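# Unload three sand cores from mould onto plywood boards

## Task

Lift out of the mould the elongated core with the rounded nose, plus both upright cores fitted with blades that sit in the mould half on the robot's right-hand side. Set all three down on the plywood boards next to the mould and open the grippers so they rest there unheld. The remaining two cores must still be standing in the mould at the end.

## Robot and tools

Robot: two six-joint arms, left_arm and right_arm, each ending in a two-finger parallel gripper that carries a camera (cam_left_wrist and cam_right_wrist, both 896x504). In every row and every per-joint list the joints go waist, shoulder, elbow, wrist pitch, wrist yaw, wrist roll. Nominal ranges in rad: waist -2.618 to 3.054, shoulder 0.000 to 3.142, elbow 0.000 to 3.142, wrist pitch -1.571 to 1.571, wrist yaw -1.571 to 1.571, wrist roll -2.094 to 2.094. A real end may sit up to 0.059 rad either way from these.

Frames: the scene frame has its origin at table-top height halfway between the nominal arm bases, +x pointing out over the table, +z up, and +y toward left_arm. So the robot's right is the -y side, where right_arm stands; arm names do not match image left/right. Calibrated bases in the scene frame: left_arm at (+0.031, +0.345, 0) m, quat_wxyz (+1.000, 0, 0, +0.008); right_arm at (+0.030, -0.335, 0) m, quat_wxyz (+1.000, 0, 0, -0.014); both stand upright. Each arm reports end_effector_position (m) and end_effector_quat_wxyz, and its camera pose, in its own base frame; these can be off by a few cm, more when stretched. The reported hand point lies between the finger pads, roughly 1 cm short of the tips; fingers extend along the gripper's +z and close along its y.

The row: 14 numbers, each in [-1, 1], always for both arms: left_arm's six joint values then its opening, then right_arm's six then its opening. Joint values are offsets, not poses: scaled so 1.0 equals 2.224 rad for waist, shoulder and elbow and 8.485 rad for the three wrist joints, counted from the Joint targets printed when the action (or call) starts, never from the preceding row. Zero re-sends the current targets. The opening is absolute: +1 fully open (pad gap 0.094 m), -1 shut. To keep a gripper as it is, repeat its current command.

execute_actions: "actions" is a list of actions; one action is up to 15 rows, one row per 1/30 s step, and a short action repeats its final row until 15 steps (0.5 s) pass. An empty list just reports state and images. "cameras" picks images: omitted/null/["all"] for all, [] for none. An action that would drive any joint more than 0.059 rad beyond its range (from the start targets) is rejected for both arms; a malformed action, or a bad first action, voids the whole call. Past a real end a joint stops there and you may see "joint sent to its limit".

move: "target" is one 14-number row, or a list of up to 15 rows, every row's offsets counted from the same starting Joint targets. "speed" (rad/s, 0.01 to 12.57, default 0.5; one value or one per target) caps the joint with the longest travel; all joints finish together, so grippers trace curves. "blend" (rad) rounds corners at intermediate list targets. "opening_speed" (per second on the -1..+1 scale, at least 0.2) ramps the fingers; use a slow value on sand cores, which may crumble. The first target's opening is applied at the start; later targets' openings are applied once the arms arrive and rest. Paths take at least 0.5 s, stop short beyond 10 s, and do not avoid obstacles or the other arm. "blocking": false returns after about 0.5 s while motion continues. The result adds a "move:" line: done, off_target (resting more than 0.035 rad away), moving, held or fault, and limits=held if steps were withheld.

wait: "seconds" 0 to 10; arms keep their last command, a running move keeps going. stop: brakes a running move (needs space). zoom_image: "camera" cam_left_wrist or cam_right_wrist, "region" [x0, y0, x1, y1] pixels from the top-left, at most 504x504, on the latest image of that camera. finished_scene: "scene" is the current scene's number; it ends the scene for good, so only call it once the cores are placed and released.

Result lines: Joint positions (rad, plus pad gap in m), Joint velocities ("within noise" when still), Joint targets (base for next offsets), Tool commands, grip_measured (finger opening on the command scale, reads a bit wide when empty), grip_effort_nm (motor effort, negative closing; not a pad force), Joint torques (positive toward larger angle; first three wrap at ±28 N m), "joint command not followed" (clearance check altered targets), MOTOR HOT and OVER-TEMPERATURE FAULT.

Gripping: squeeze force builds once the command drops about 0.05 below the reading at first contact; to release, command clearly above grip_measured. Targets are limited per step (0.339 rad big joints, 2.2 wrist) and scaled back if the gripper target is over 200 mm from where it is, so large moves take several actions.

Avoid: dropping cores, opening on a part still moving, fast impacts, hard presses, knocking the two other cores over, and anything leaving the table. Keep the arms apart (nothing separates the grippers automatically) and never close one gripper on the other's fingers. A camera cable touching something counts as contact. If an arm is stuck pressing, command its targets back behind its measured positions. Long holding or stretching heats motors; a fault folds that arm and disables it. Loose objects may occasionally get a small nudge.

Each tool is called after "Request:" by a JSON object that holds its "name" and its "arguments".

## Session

Request:
{"name": "execute_actions", "arguments": {"actions": []}}

Scene clock: 0.00 s.
left_arm: end_effector_position=(+0.3493, -0.0518, +0.2095) grip_measured=+1.000 grip_effort_nm=n/a end_effector_quat_wxyz=(+0.534, -0.007, +0.815, -0.226) | right_arm: end_effector_position=(+0.3046, +0.0783, +0.1820) grip_measured=+1.000 grip_effort_nm=n/a end_effector_quat_wxyz=(+0.477, +0.034, +0.863, +0.162)
Joint positions: left_arm=[0.059 1.017 0.578 0.071 0.424 -0.25 0.094] | right_arm=[0.21 0.854 0.562 -0.224 -0.068 0.329 0.094]
Joint velocities: within noise
Joint torques (N m): no reading
Heat: left arm: 33 °C; right arm: 34 °C.
Joint targets: left_arm=[0.059 1.010 0.587 0.072 0.427 -0.248] | right_arm=[0.210 0.847 0.574 -0.220 -0.067 0.327]
Tool commands: left_gripper/opening=+1.0 right_gripper/opening=+1.0

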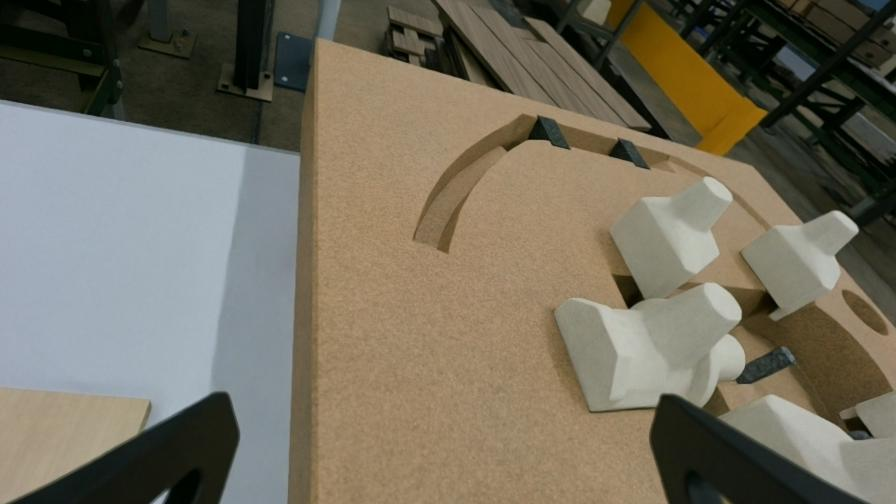

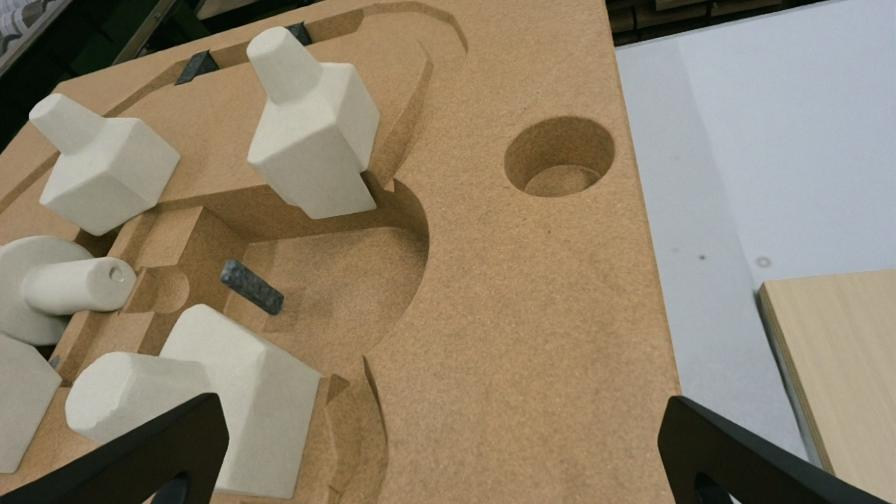

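Request:
{"name": "move", "arguments": {"target": [-0.2963,0.2653,0.6803,-0.1853,-0.0503,0.0292,1,0.1754,0.3386,0.6862,-0.1509,0.0079,-0.0385,1], "speed": 1.0}}

Scene clock: 7.90 s.
left_arm: end_effector_position=(+0.2862, -0.1943, +0.3418) grip_measured=+1.000 grip_effort_nm=0.032 end_effector_quat_wxyz=(+0.267, +0.279, +0.918, -0.087) | right_arm: end_effector_position=(+0.2868, +0.1970, +0.3385) grip_measured=+1.000 grip_effort_nm=0.027 end_effector_quat_wxyz=(+0.264, -0.279, +0.919, +0.086)
Joint positions: left_arm=[-0.595 1.587 2.078 -1.493 0.009 -0.007 0.094] | right_arm=[0.595 1.593 2.072 -1.487 -0.008 0.007 0.094]
Joint velocities: within noise
Joint torques (N m): left_arm=[-0.38 -4.21 5.93 1.41 -0.07 0.03] | right_arm=[0.5 -4.38 6.82 0.84 0.06 -0.11]
Heat: left arm: 35 °C; right arm: 36 °C.
Joint targets: left_arm=[-0.600 1.600 2.101 -1.500 0.000 -0.001] | right_arm=[0.600 1.601 2.100 -1.500 0.000 0.000]
move: done

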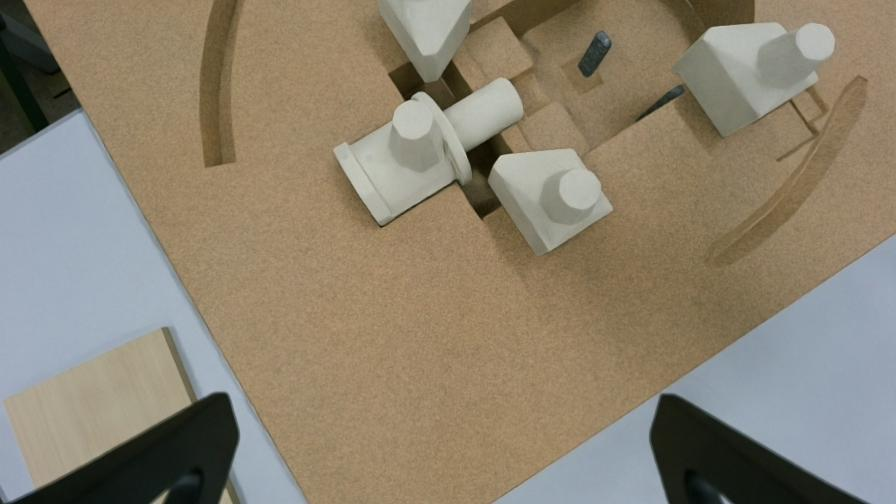

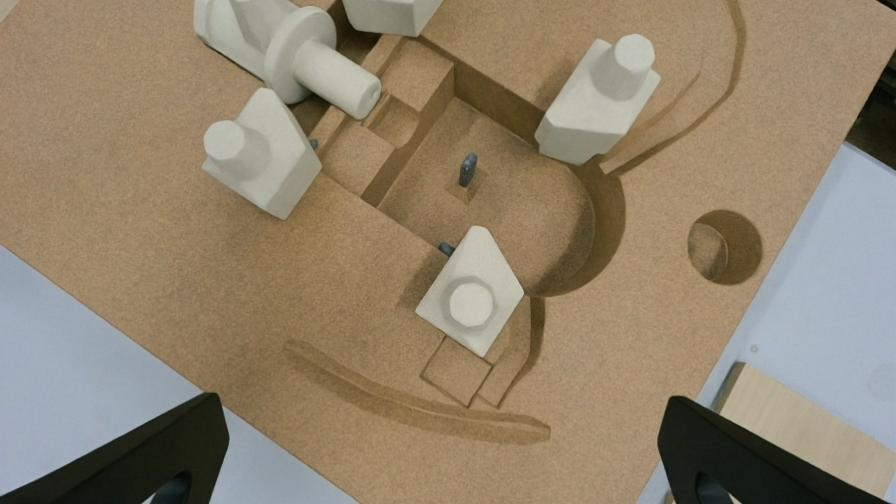

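Request:
{"name": "move", "arguments": {"target": [0.0225,-0.0283,-0.3264,0.0966,0,0.0001,0.7,-0.0202,-0.2149,-0.4757,0.0907,0,0,0.7], "speed": 0.7}}

Scene clock: 33.87 s.
left_arm: end_effector_position=(+0.3638, -0.2273, +0.2023) grip_measured=+0.702 grip_effort_nm=-0.061 end_effector_quat_wxyz=(+0.320, +0.258, +0.906, -0.097) | right_arm: end_effector_position=(+0.2733, +0.1750, +0.2099) grip_measured=+0.703 grip_effort_nm=-0.129 end_effector_quat_wxyz=(+0.339, -0.258, +0.899, +0.102)
Joint positions: left_arm=[-0.557 1.572 1.382 -0.698 0.008 -0.006 0.08] | right_arm=[0.563 1.143 1.05 -0.754 -0.006 0.006 0.08]
Joint velocities: within noise
Joint torques (N m): left_arm=[0.64 -9.05 5.04 1.82 -0.08 0.02] | right_arm=[-0.68 -4.45 5.39 1.36 0.05 -0.1]
Heat: left arm: 35 °C; right arm: 36 °C.
Joint targets: left_arm=[-0.550 1.537 1.375 -0.681 0.000 0.000] | right_arm=[0.555 1.123 1.042 -0.731 0.000 0.000]
move: done

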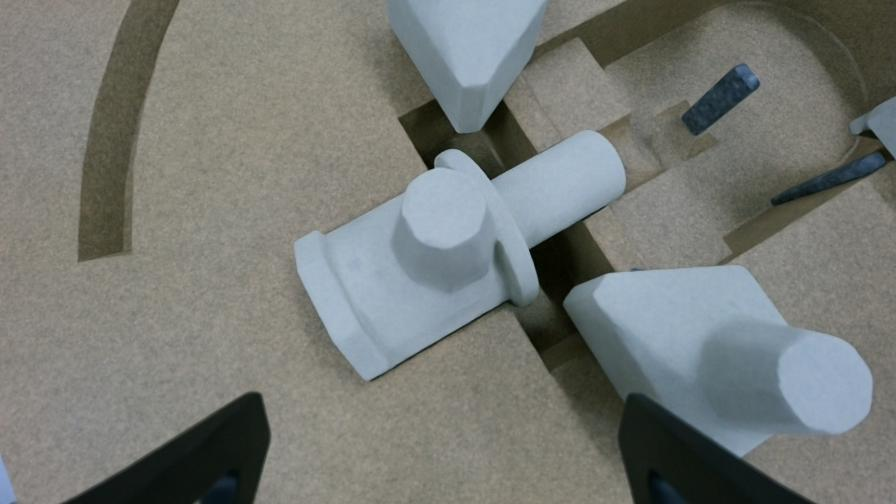

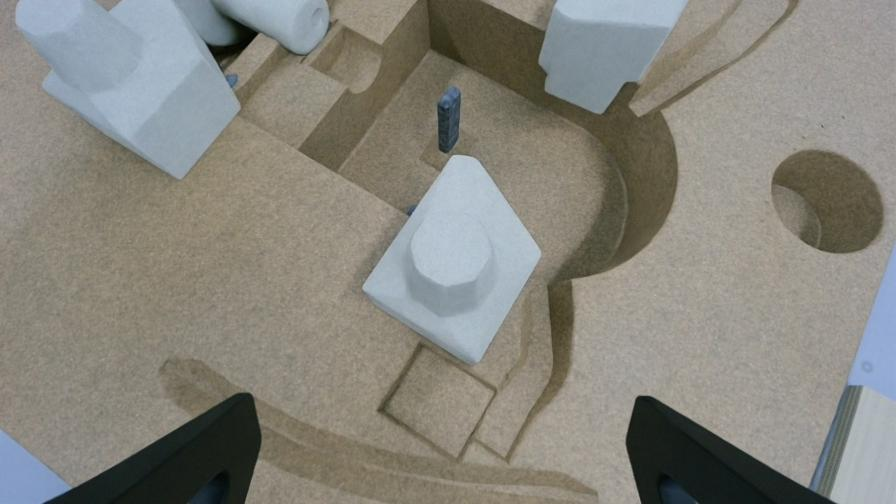

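Request:
{"name": "move", "arguments": {"target": [0,0.0935,-0.0085,0.0290,0,0,0.7,-0.0031,0.1066,-0.0504,0.0390,0,0,0.7], "speed": 0.25}}

Scene clock: 47.23 s.
left_arm: end_effector_position=(+0.4083, -0.2550, +0.1657) grip_measured=+0.702 grip_effort_nm=-0.061 end_effector_quat_wxyz=(+0.351, +0.255, +0.895, -0.105) | right_arm: end_effector_position=(+0.3193, +0.2009, +0.1463) grip_measured=+0.703 grip_effort_nm=-0.129 end_effector_quat_wxyz=(+0.341, -0.255, +0.899, +0.101)
Joint positions: left_arm=[-0.557 1.73 1.364 -0.455 0.008 -0.006 0.08] | right_arm=[0.556 1.357 0.939 -0.426 -0.006 0.006 0.08]
Joint velocities: within noise
Joint torques (N m): left_arm=[0.68 -6.76 4.93 1.94 -0.07 0.01] | right_arm=[-0.69 -4.27 5.37 1.41 0.04 -0.11]
Heat: left arm: 36 °C; right arm: 37 °C.
Joint targets: left_arm=[-0.550 1.745 1.356 -0.435 0.000 0.000] | right_arm=[0.548 1.360 0.930 -0.400 0.000 0.000]
move: done

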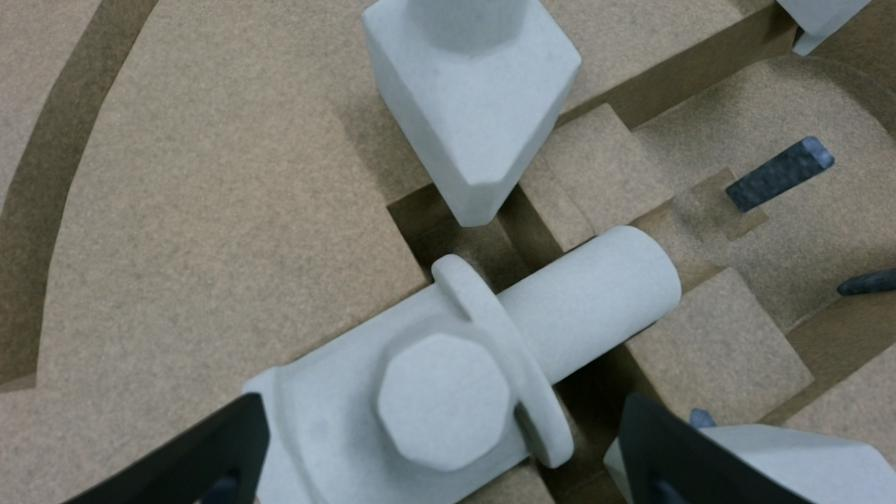

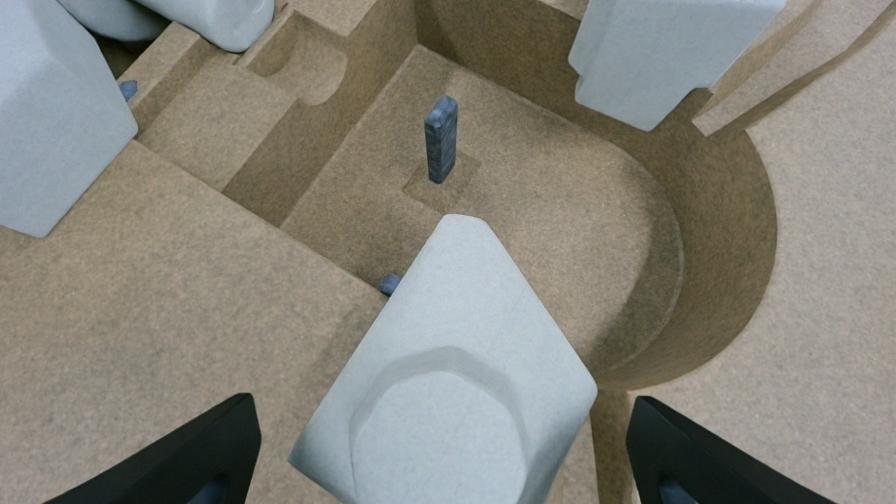

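Request:
{"name": "move", "arguments": {"target": [0,0.0130,-0.0049,0.0025,0,0,0.7,0,0,0,0,0,0,-0.5], "speed": 0.2, "opening_speed": 0.6}}

Scene clock: 55.57 s.
left_arm: end_effector_position=(+0.4107, -0.2565, +0.1520) grip_measured=+0.702 grip_effort_nm=-0.061 end_effector_quat_wxyz=(+0.343, +0.256, +0.898, -0.103) | right_arm: end_effector_position=(+0.3225, +0.2031, +0.1503) grip_measured=-0.264 grip_effort_nm=-0.994 end_effector_quat_wxyz=(+0.351, -0.255, +0.895, +0.104)
Joint positions: left_arm=[-0.557 1.758 1.353 -0.433 0.008 -0.006 0.08] | right_arm=[0.556 1.355 0.939 -0.405 -0.007 0.003 0.035]
Joint velocities: within noise
Joint torques (N m): left_arm=[0.7 -6.89 4.86 1.95 -0.05 0.03] | right_arm=[-0.69 -4.21 5.42 1.23 0.05 -0.1]
Heat: left arm: 36 °C; right arm: 37 °C.
Joint targets: left_arm=[-0.550 1.774 1.345 -0.413 0.000 0.000] | right_arm=[0.548 1.360 0.930 -0.400 0.000 0.000]
move: done

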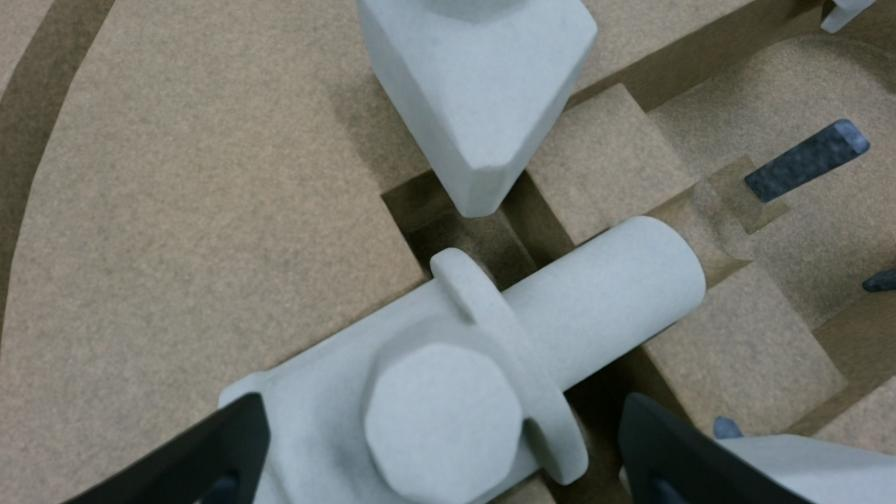

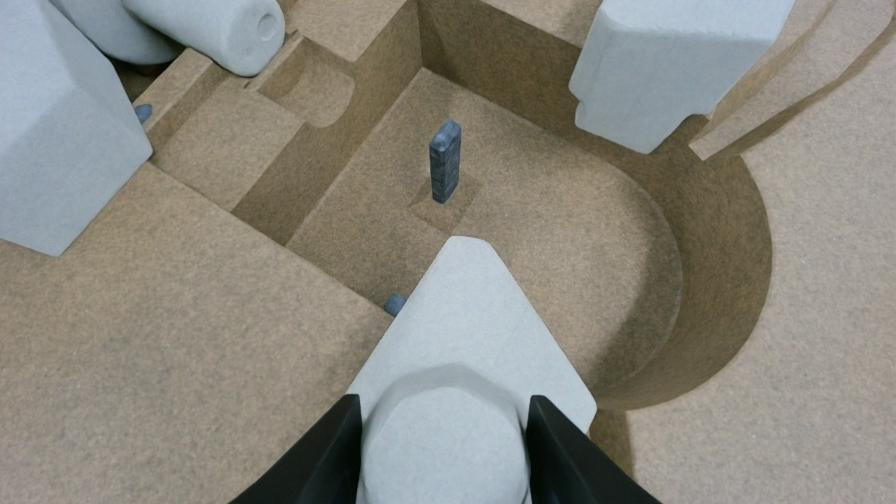

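Request:
{"name": "move", "arguments": {"target": [[0,0,0,0,0,0,-0.5,0,-0.0211,0.1344,-0.0262,0,0,-0.5],[0,0,0,0,0,0,-0.5,0,0.0018,0.2711,-0.0561,0,0,-0.5],[0,0,0,0,0,0,-0.5,-0.3768,-0.0162,0.2572,-0.0570,0,0,-0.5]], "speed": [0.25,0.35,0.7], "blend": [0.05,0.05,0], "opening_speed": 0.6}}

Scene clock: 75.37 s.
left_arm: end_effector_position=(+0.4110, -0.2562, +0.1521) grip_measured=-0.276 grip_effort_nm=-0.994 end_effector_quat_wxyz=(+0.344, +0.256, +0.898, -0.102) | right_arm: end_effector_position=(+0.3557, -0.1061, +0.2795) grip_measured=-0.269 grip_effort_nm=-1.004 end_effector_quat_wxyz=(+0.357, +0.137, +0.923, -0.053)
Joint positions: left_arm=[-0.557 1.758 1.353 -0.432 0.007 -0.003 0.034] | right_arm=[-0.291 1.368 1.477 -0.941 0.003 0.003 0.034]
Joint velocities: within noise
Joint torques (N m): left_arm=[0.54 -6.89 4.89 1.94 -0.06 -0.04] | right_arm=[0.18 -8.05 7.76 1.72 -0.04 -0.07]
Heat: left arm: 36 °C; right arm: 38 °C.
Joint targets: left_arm=[-0.550 1.774 1.345 -0.413 0.000 0.000] | right_arm=[-0.290 1.324 1.502 -0.884 0.000 0.000]
move: off_target (right_arm); blend cut to 0 rad at target 1; right_arm: the wrist pitch is farthest, 0.058 rad from its target

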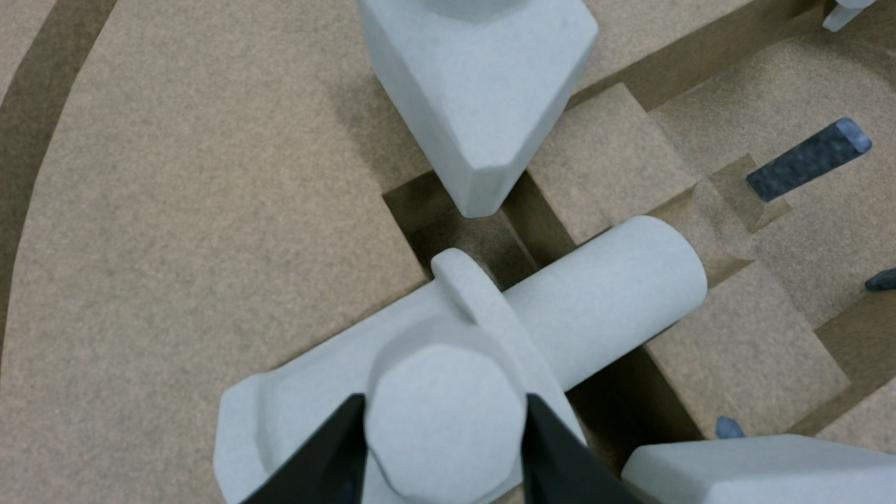

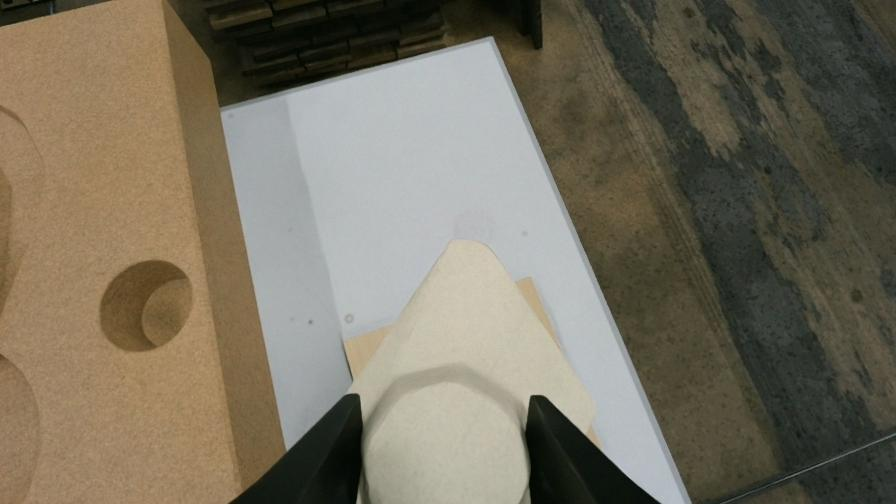

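Request:
{"name": "move", "arguments": {"target": [[0,-0.0351,0.1547,-0.0244,0,0,-0.5,0,-0.0279,-0.2257,0.0824,0,-0.1172,-0.5],[0,0.0076,0.3476,-0.0639,0,0,-0.5,0,-0.0558,-0.4514,0.1649,0,-0.2345,-0.5],[0.4541,-0.2563,0.0895,-0.0654,0,0,-0.5,0,-0.0558,-0.4514,0.1649,0,-0.2345,-0.5]], "speed": [0.6,0.6,0.6], "blend": [0.05,0.05,0]}}

Scene clock: 102.73 s.
left_arm: end_effector_position=(+0.2941, +0.1474, +0.3163) grip_measured=-0.279 grip_effort_nm=-0.999 end_effector_quat_wxyz=(+0.365, -0.211, +0.902, +0.089) | right_arm: end_effector_position=(+0.3705, -0.1105, +0.1549) grip_measured=-0.270 grip_effort_nm=-0.999 end_effector_quat_wxyz=(-0.237, +0.616, -0.547, +0.514)
Joint positions: left_arm=[0.457 1.251 1.531 -1.08 -0.007 0.001 0.034] | right_arm=[-0.291 1.244 0.487 0.39 0.003 -1.982 0.034]
Joint velocities: within noise
Joint torques (N m): left_arm=[0.29 -6.63 6.01 2.96 0.11 -0.08] | right_arm=[0.08 -7.13 6.65 2.7 -0.05 -0.12]
Heat: left arm: 38 °C; right arm: 42 °C.
Joint targets: left_arm=[0.460 1.204 1.544 -0.968 0.000 0.000] | right_arm=[-0.290 1.199 0.498 0.516 0.000 -1.990]
move: off_target (left_arm, right_arm); left_arm: the wrist pitch is farthest, 0.112 rad from its target; right_arm: the wrist pitch is farthest, 0.125 rad from its target

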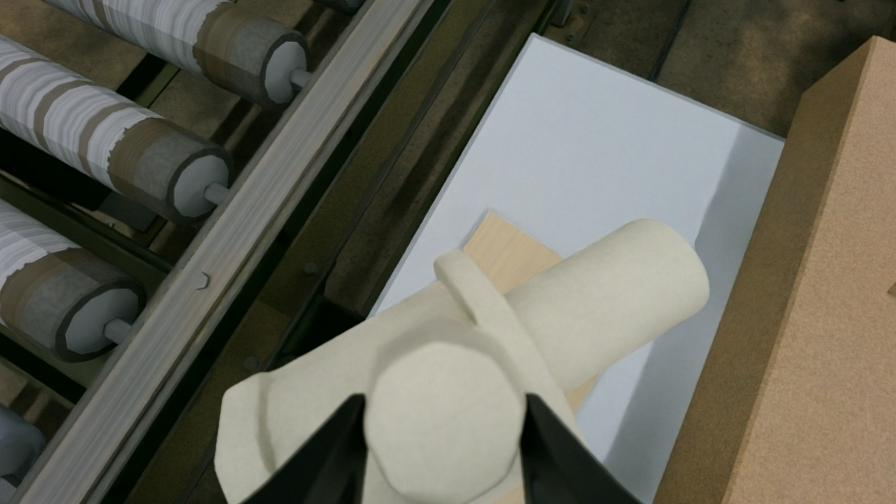

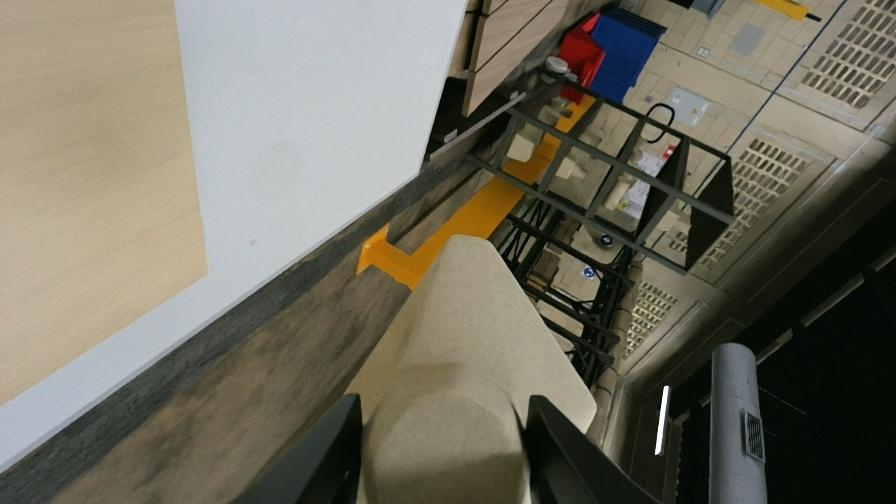

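Request:
{"name": "move", "arguments": {"target": [[0.0027,-0.0243,-0.1772,0.0387,0,0,-0.5,0,0.0994,-0.0621,0.0411,0,0,-0.5],[0.0027,-0.0243,-0.3210,0.0764,0,0,-0.5,0,0.1951,-0.0845,0.0730,0,0,-0.5]], "speed": [0.35,0.25], "blend": [0.05,0]}}

Scene clock: 117.00 s.
left_arm: end_effector_position=(+0.3062, +0.1530, +0.1429) grip_measured=-0.279 grip_effort_nm=-0.999 end_effector_quat_wxyz=(+0.351, -0.212, +0.908, +0.085) | right_arm: end_effector_position=(+0.3795, -0.1131, +0.0963) grip_measured=-0.270 grip_effort_nm=-1.004 end_effector_quat_wxyz=(-0.263, +0.589, -0.532, +0.549)
Joint positions: left_arm=[0.457 1.206 0.813 -0.439 -0.006 0.001 0.034] | right_arm=[-0.295 1.627 0.317 1.047 -0.006 -1.962 0.034]
Joint velocities: within noise
Joint torques (N m): left_arm=[0.66 -7.64 6.98 3.04 0.1 -0.08] | right_arm=[0.43 -4.22 3.41 2.38 0.05 -0.35]
Heat: left arm: 42 °C; right arm: 46 °C.
Joint targets: left_arm=[0.466 1.150 0.830 -0.320 0.000 0.000] | right_arm=[-0.290 1.633 0.310 1.135 0.000 -1.989]
move: off_target (left_arm, right_arm); left_arm: the wrist pitch is farthest, 0.120 rad from its target; right_arm: the wrist pitch is farthest, 0.089 rad from its target

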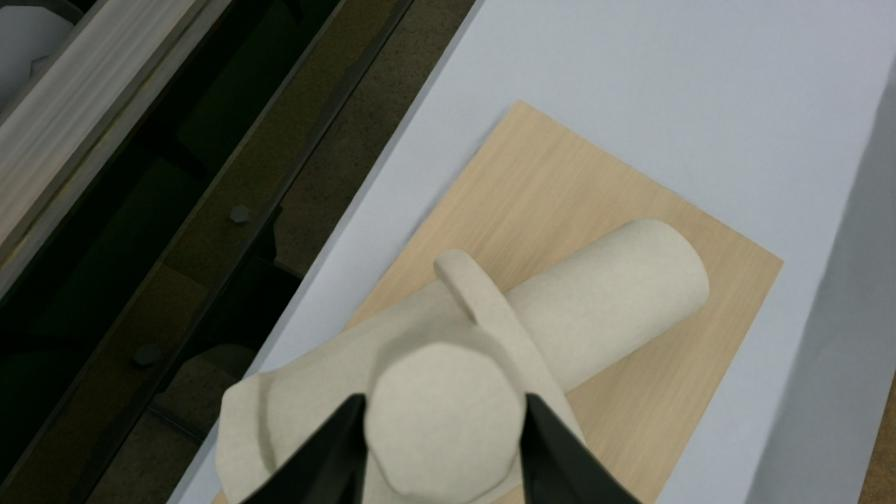

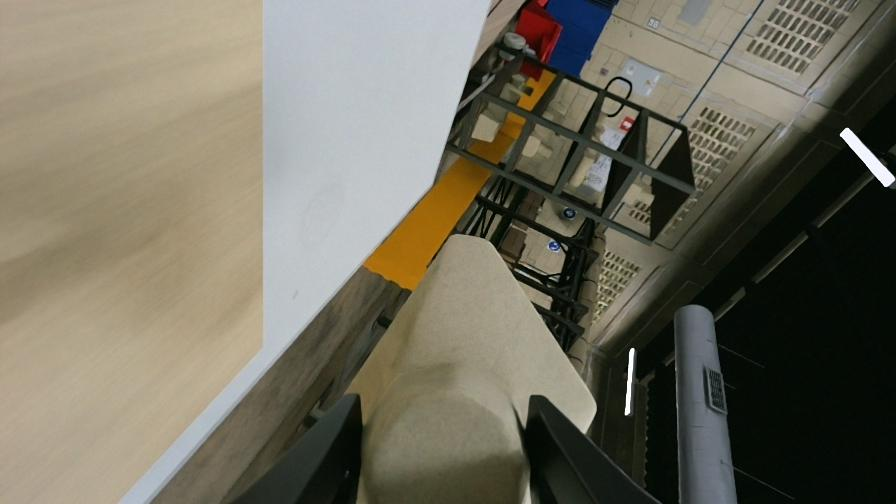

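Request:
{"name": "move", "arguments": {"target": [0,0.0067,-0.0270,0.0088,0,0,-0.5,-0.0162,-0.1632,0.0832,-0.0613,0,0,-0.5], "speed": 0.3}}

Scene clock: 147.33 s.
left_arm: end_effector_position=(+0.3061, +0.1530, +0.1311) grip_measured=-0.279 grip_effort_nm=-0.999 end_effector_quat_wxyz=(+0.357, -0.211, +0.906, +0.086) | right_arm: end_effector_position=(+0.3693, -0.1223, +0.1390) grip_measured=-0.270 grip_effort_nm=-1.004 end_effector_quat_wxyz=(-0.230, +0.605, -0.554, +0.524)
Joint positions: left_arm=[0.457 1.206 0.755 -0.368 -0.006 0.001 0.034] | right_arm=[-0.318 1.311 0.44 0.518 0.01 -1.983 0.034]
Joint velocities: within noise
Joint torques (N m): left_arm=[0.7 -6.52 6.72 3.08 0.1 -0.1] | right_arm=[-0.66 -7.04 10.04 2.45 -0.1 -0.11]
Heat: left arm: 48 °C; right arm: 52 °C.
Joint targets: left_arm=[0.466 1.165 0.770 -0.245 0.000 0.000] | right_arm=[-0.326 1.270 0.495 0.615 0.000 -1.990]
move: off_target (left_arm, right_arm); left_arm: the wrist pitch is farthest, 0.123 rad from its target; right_arm: the wrist pitch is farthest, 0.097 rad from its target

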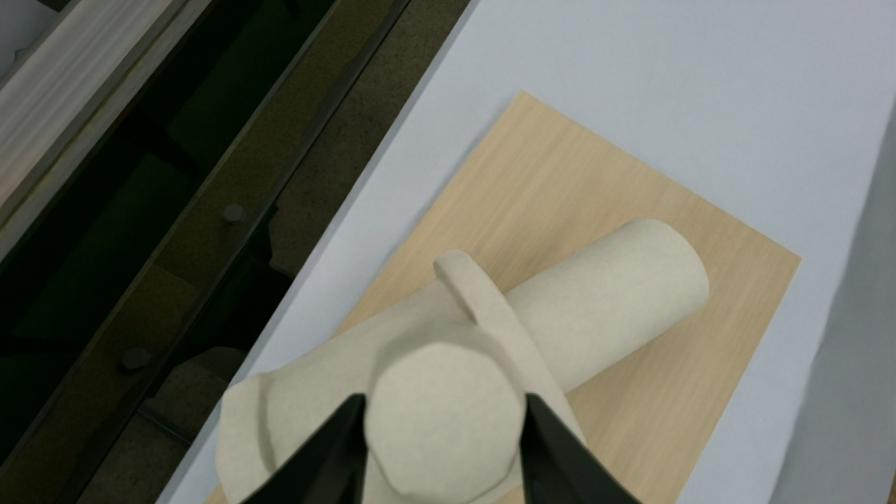

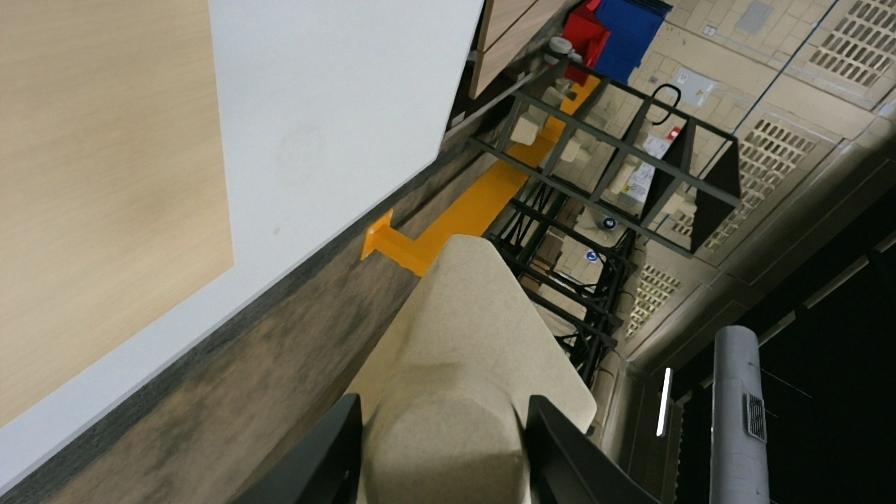

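Request:
{"name": "move", "arguments": {"target": [0,0.0040,-0.0157,0.0052,0,0,-0.5,-0.0166,0.1012,-0.0225,0.0301,0,0,-0.5], "speed": 0.2}}

Scene clock: 156.60 s.
left_arm: end_effector_position=(+0.3056, +0.1527, +0.1239) grip_measured=-0.279 grip_effort_nm=-0.999 end_effector_quat_wxyz=(+0.361, -0.211, +0.904, +0.087) | right_arm: end_effector_position=(+0.3836, -0.1430, +0.1175) grip_measured=-0.270 grip_effort_nm=-1.004 end_effector_quat_wxyz=(-0.225, +0.588, -0.559, +0.539)
Joint positions: left_arm=[0.457 1.206 0.721 -0.326 -0.006 0.001 0.034] | right_arm=[-0.355 1.505 0.44 0.742 0.009 -1.983 0.034]
Joint velocities: within noise
Joint torques (N m): left_arm=[0.64 -5.81 6.63 3.11 0.09 -0.09] | right_arm=[-0.65 -5.42 5.31 2.75 -0.1 -0.11]
Heat: left arm: 49 °C; right arm: 52 °C.
Joint targets: left_arm=[0.466 1.173 0.735 -0.201 0.000 0.000] | right_arm=[-0.363 1.495 0.445 0.870 0.000 -1.989]
move: off_target (left_arm, right_arm); left_arm: the wrist pitch is farthest, 0.125 rad from its target; right_arm: the wrist pitch is farthest, 0.129 rad from its target

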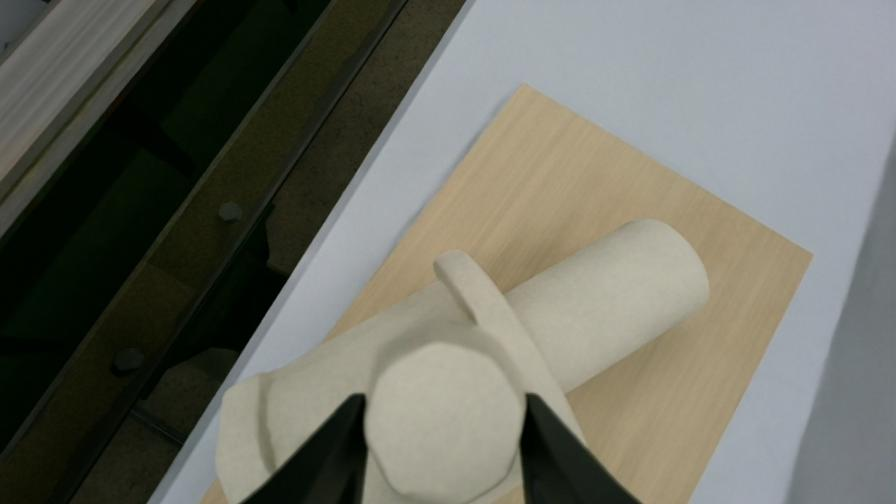

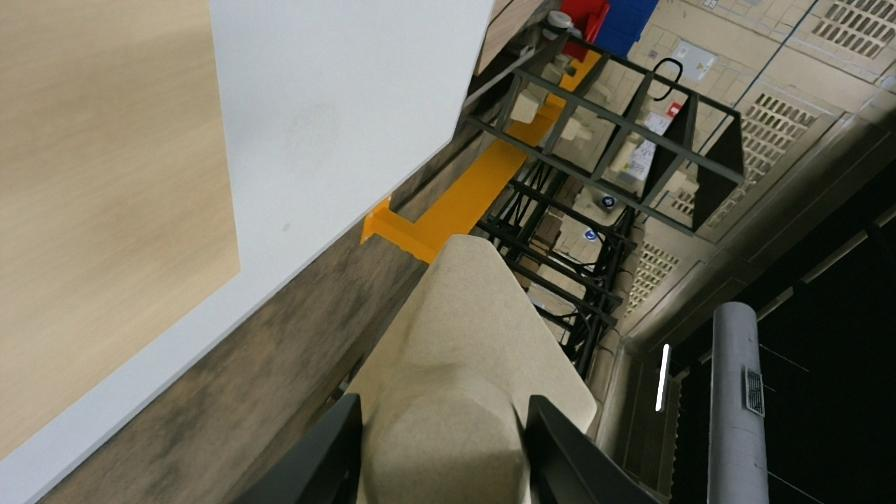

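Request:
{"name": "move", "arguments": {"target": [0,0.0040,-0.0157,0.0052,0,0,-0.5,0,0.0922,-0.0337,0.0295,0,0,-0.5], "speed": 0.2}}

Scene clock: 162.77 s.
left_arm: end_effector_position=(+0.3054, +0.1526, +0.1175) grip_measured=-0.279 grip_effort_nm=-1.004 end_effector_quat_wxyz=(+0.365, -0.211, +0.902, +0.088) | right_arm: end_effector_position=(+0.3791, -0.1419, +0.0735) grip_measured=-0.270 grip_effort_nm=-1.004 end_effector_quat_wxyz=(-0.223, +0.591, -0.562, +0.534)
Joint positions: left_arm=[0.457 1.206 0.687 -0.281 -0.006 0.001 0.034] | right_arm=[-0.358 1.705 0.367 1.001 0.006 -1.984 0.034]
Joint velocities: within noise
Joint torques (N m): left_arm=[0.66 -5.07 6.5 3.13 0.09 -0.08] | right_arm=[-0.43 -5.52 4 2.66 -0.07 -0.11]
Heat: left arm: 50 °C; right arm: 53 °C.
Joint targets: left_arm=[0.466 1.182 0.700 -0.157 0.000 0.000] | right_arm=[-0.363 1.701 0.370 1.120 0.000 -1.990]
move: off_target (left_arm, right_arm); left_arm: the wrist pitch is farthest, 0.125 rad from its target; right_arm: the wrist pitch is farthest, 0.119 rad from its target

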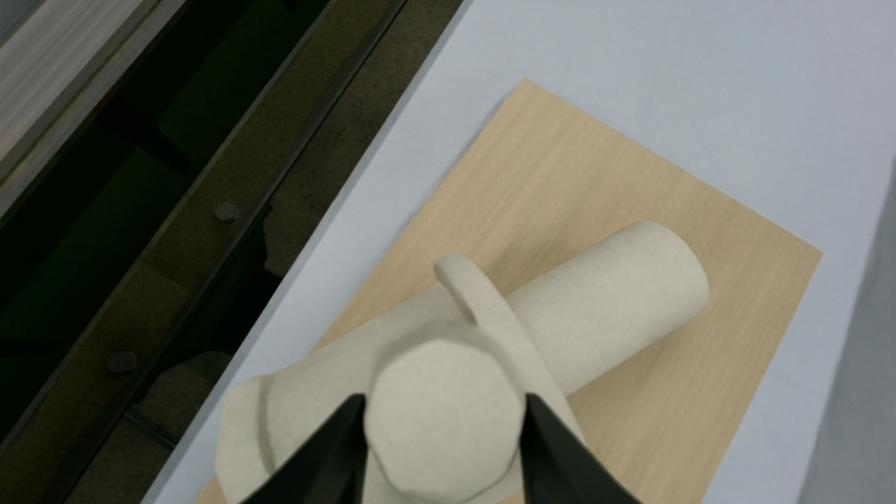

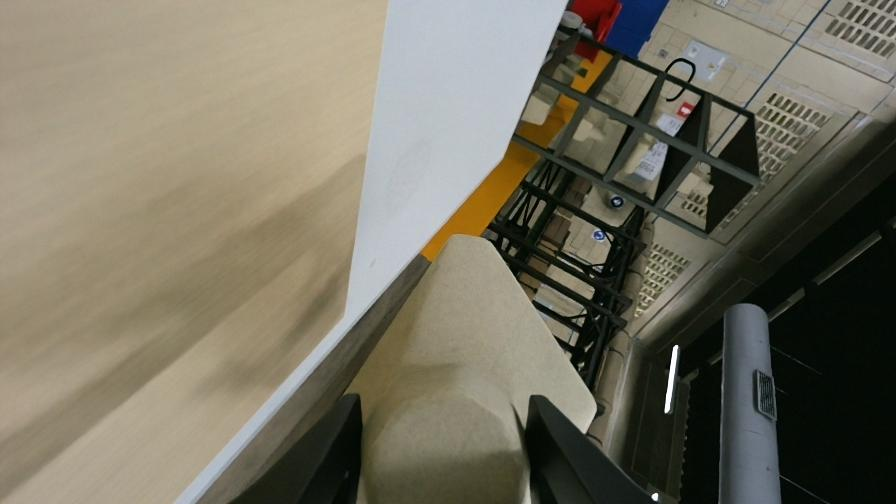

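Request:
{"name": "move", "arguments": {"target": [0,0.0032,-0.0126,0.0042,0,0,-0.5,0,0.0198,-0.0265,0.0091,0,0,-0.5], "speed": 0.15}}

Scene clock: 175.17 s.
left_arm: end_effector_position=(+0.3082, +0.1540, +0.1169) grip_measured=-0.279 grip_effort_nm=-0.999 end_effector_quat_wxyz=(+0.378, -0.209, +0.897, +0.091) | right_arm: end_effector_position=(+0.3663, -0.1387, +0.0566) grip_measured=-0.270 grip_effort_nm=-1.004 end_effector_quat_wxyz=(-0.219, +0.594, -0.568, +0.526)
Joint positions: left_arm=[0.457 1.206 0.665 -0.231 -0.006 0.001 0.034] | right_arm=[-0.361 1.747 0.312 1.076 0.007 -1.981 0.034]
Joint velocities: within noise
Joint torques (N m): left_arm=[0.73 -4.51 5.97 2.99 0.11 -0.09] | right_arm=[-0.1 -5.26 3.28 2.66 -0.08 -0.12]
Heat: left arm: 51 °C; right arm: 57 °C.
Joint targets: left_arm=[0.466 1.189 0.672 -0.121 0.000 0.000] | right_arm=[-0.363 1.745 0.311 1.198 0.000 -1.989]
move: off_target (left_arm, right_arm); left_arm: the wrist pitch is farthest, 0.110 rad from its target; right_arm: the wrist pitch is farthest, 0.121 rad from its target

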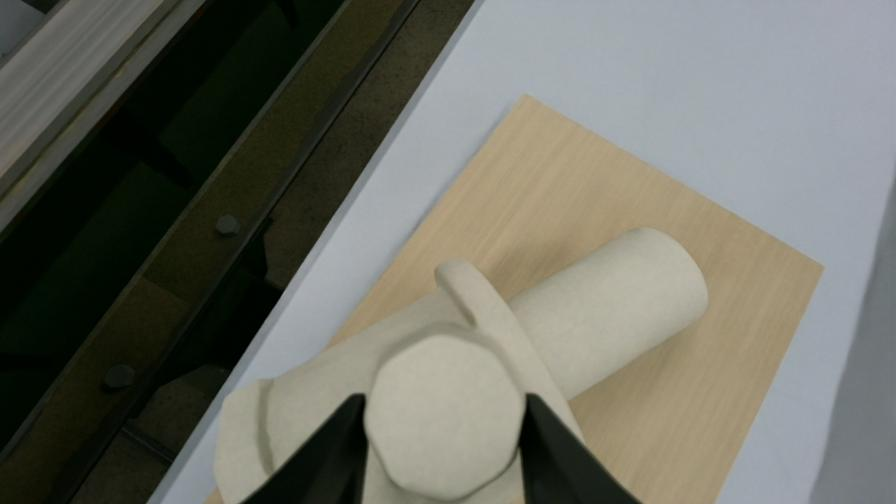

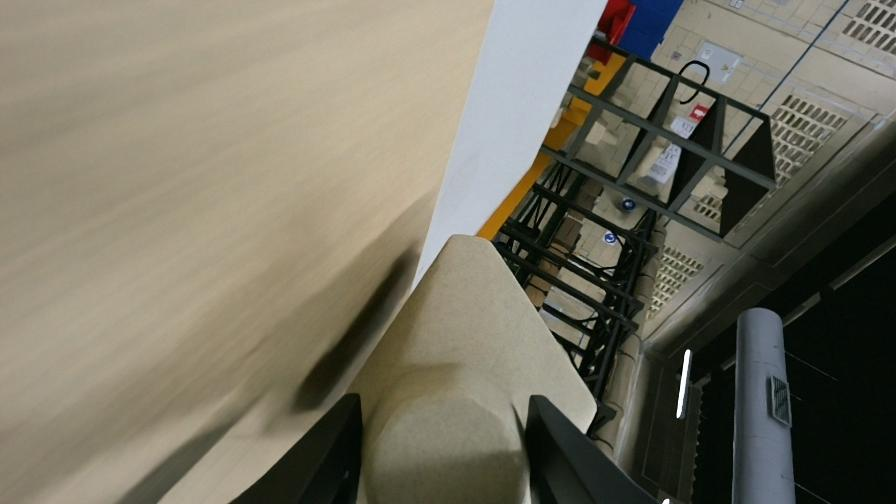

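Request:
{"name": "move", "arguments": {"target": [0,0,0.0337,-0.0153,0,0,-0.5,0,0.0184,-0.0018,0.0053,0,0,-0.5], "speed": 0.15}}

Scene clock: 183.60 s.
left_arm: end_effector_position=(+0.3026, +0.1512, +0.1165) grip_measured=-0.279 grip_effort_nm=-0.994 end_effector_quat_wxyz=(+0.356, -0.211, +0.906, +0.086) | right_arm: end_effector_position=(+0.3669, -0.1390, +0.0505) grip_measured=-0.270 grip_effort_nm=-1.004 end_effector_quat_wxyz=(-0.219, +0.594, -0.569, +0.525)
Joint positions: left_arm=[0.457 1.206 0.698 -0.313 -0.006 0.001 0.034] | right_arm=[-0.361 1.787 0.312 1.114 0.007 -1.981 0.034]
Joint velocities: within noise
Joint torques (N m): left_arm=[0.65 -4.52 9.66 2.4 0.08 -0.08] | right_arm=[-0.12 -5.37 2.77 2.72 -0.08 -0.13]
Heat: left arm: 51 °C; right arm: 57 °C.
Joint targets: left_arm=[0.466 1.189 0.747 -0.251 0.000 0.000] | right_arm=[-0.363 1.786 0.307 1.243 0.000 -1.990]
move: off_target (left_arm, right_arm); left_arm: the wrist pitch is farthest, 0.062 rad from its target; right_arm: the wrist pitch is farthest, 0.129 rad from its target

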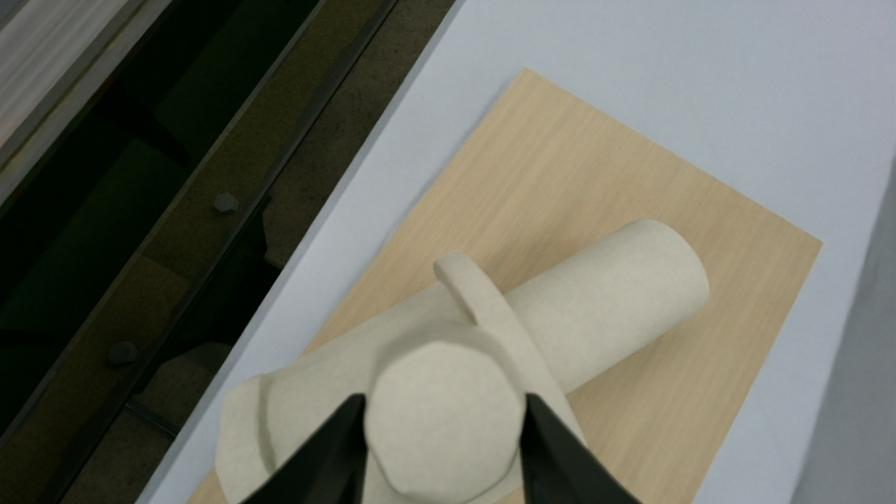

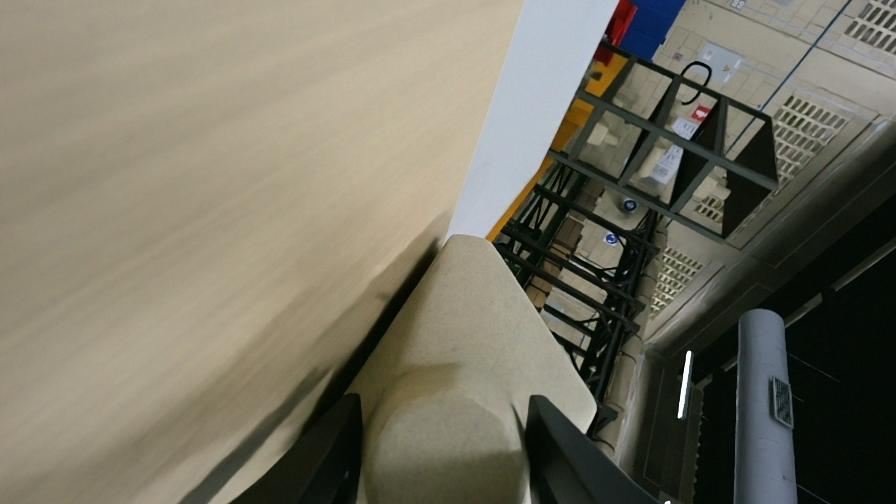

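Request:
{"name": "move", "arguments": {"target": [0,0,-0.0225,0.0018,0,0,-0.5,0,0.0121,-0.0009,0.0035,0,0,-0.5], "speed": 0.15}}

Scene clock: 188.33 s.
left_arm: end_effector_position=(+0.3026, +0.1512, +0.1162) grip_measured=-0.279 grip_effort_nm=-0.999 end_effector_quat_wxyz=(+0.356, -0.211, +0.906, +0.086) | right_arm: end_effector_position=(+0.3681, -0.1394, +0.0509) grip_measured=-0.270 grip_effort_nm=-1.004 end_effector_quat_wxyz=(-0.222, +0.590, -0.566, +0.531)
Joint positions: left_arm=[0.457 1.206 0.696 -0.311 -0.006 0.001 0.034] | right_arm=[-0.361 1.811 0.31 1.156 0.007 -1.978 0.034]
Joint velocities: within noise
Joint torques (N m): left_arm=[0.75 -4.48 5.48 2.55 0.09 -0.08] | right_arm=[-0.13 -5.16 2.69 2.63 -0.08 -0.16]
Heat: left arm: 51 °C; right arm: 59 °C.
Joint targets: left_arm=[0.466 1.189 0.697 -0.236 0.000 0.000] | right_arm=[-0.363 1.812 0.306 1.272 0.000 -1.990]
move: off_target (left_arm, right_arm); left_arm: the wrist pitch is farthest, 0.075 rad from its target; right_arm: the wrist pitch is farthest, 0.117 rad from its target

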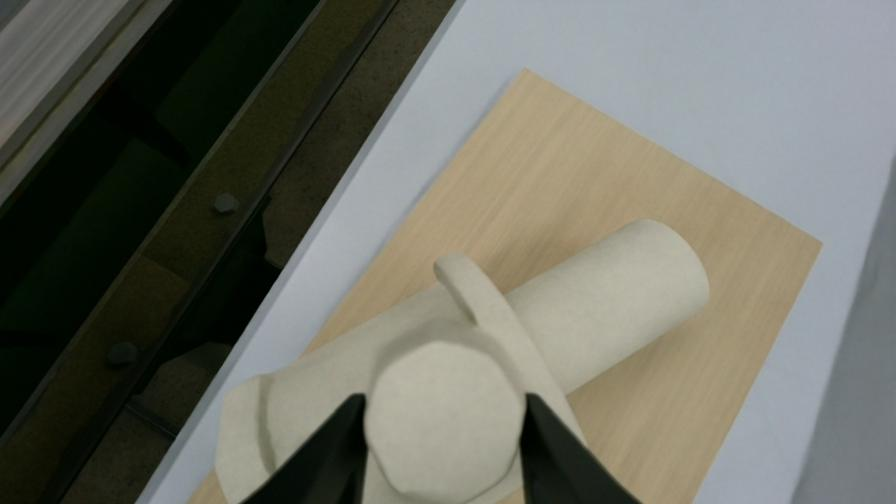

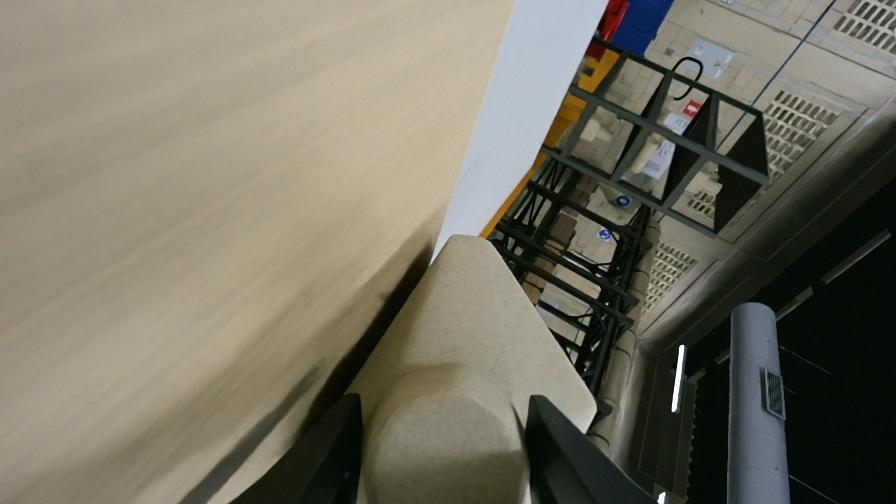

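Request:
{"name": "zoom_image", "arguments": {"camera": "cam_right_wrist", "region": [250, 180, 640, 504]}}

Scaled by 1.292.

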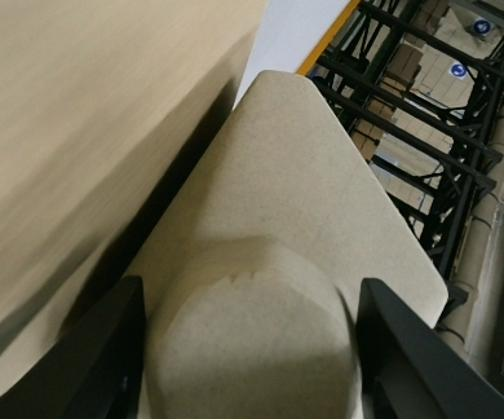

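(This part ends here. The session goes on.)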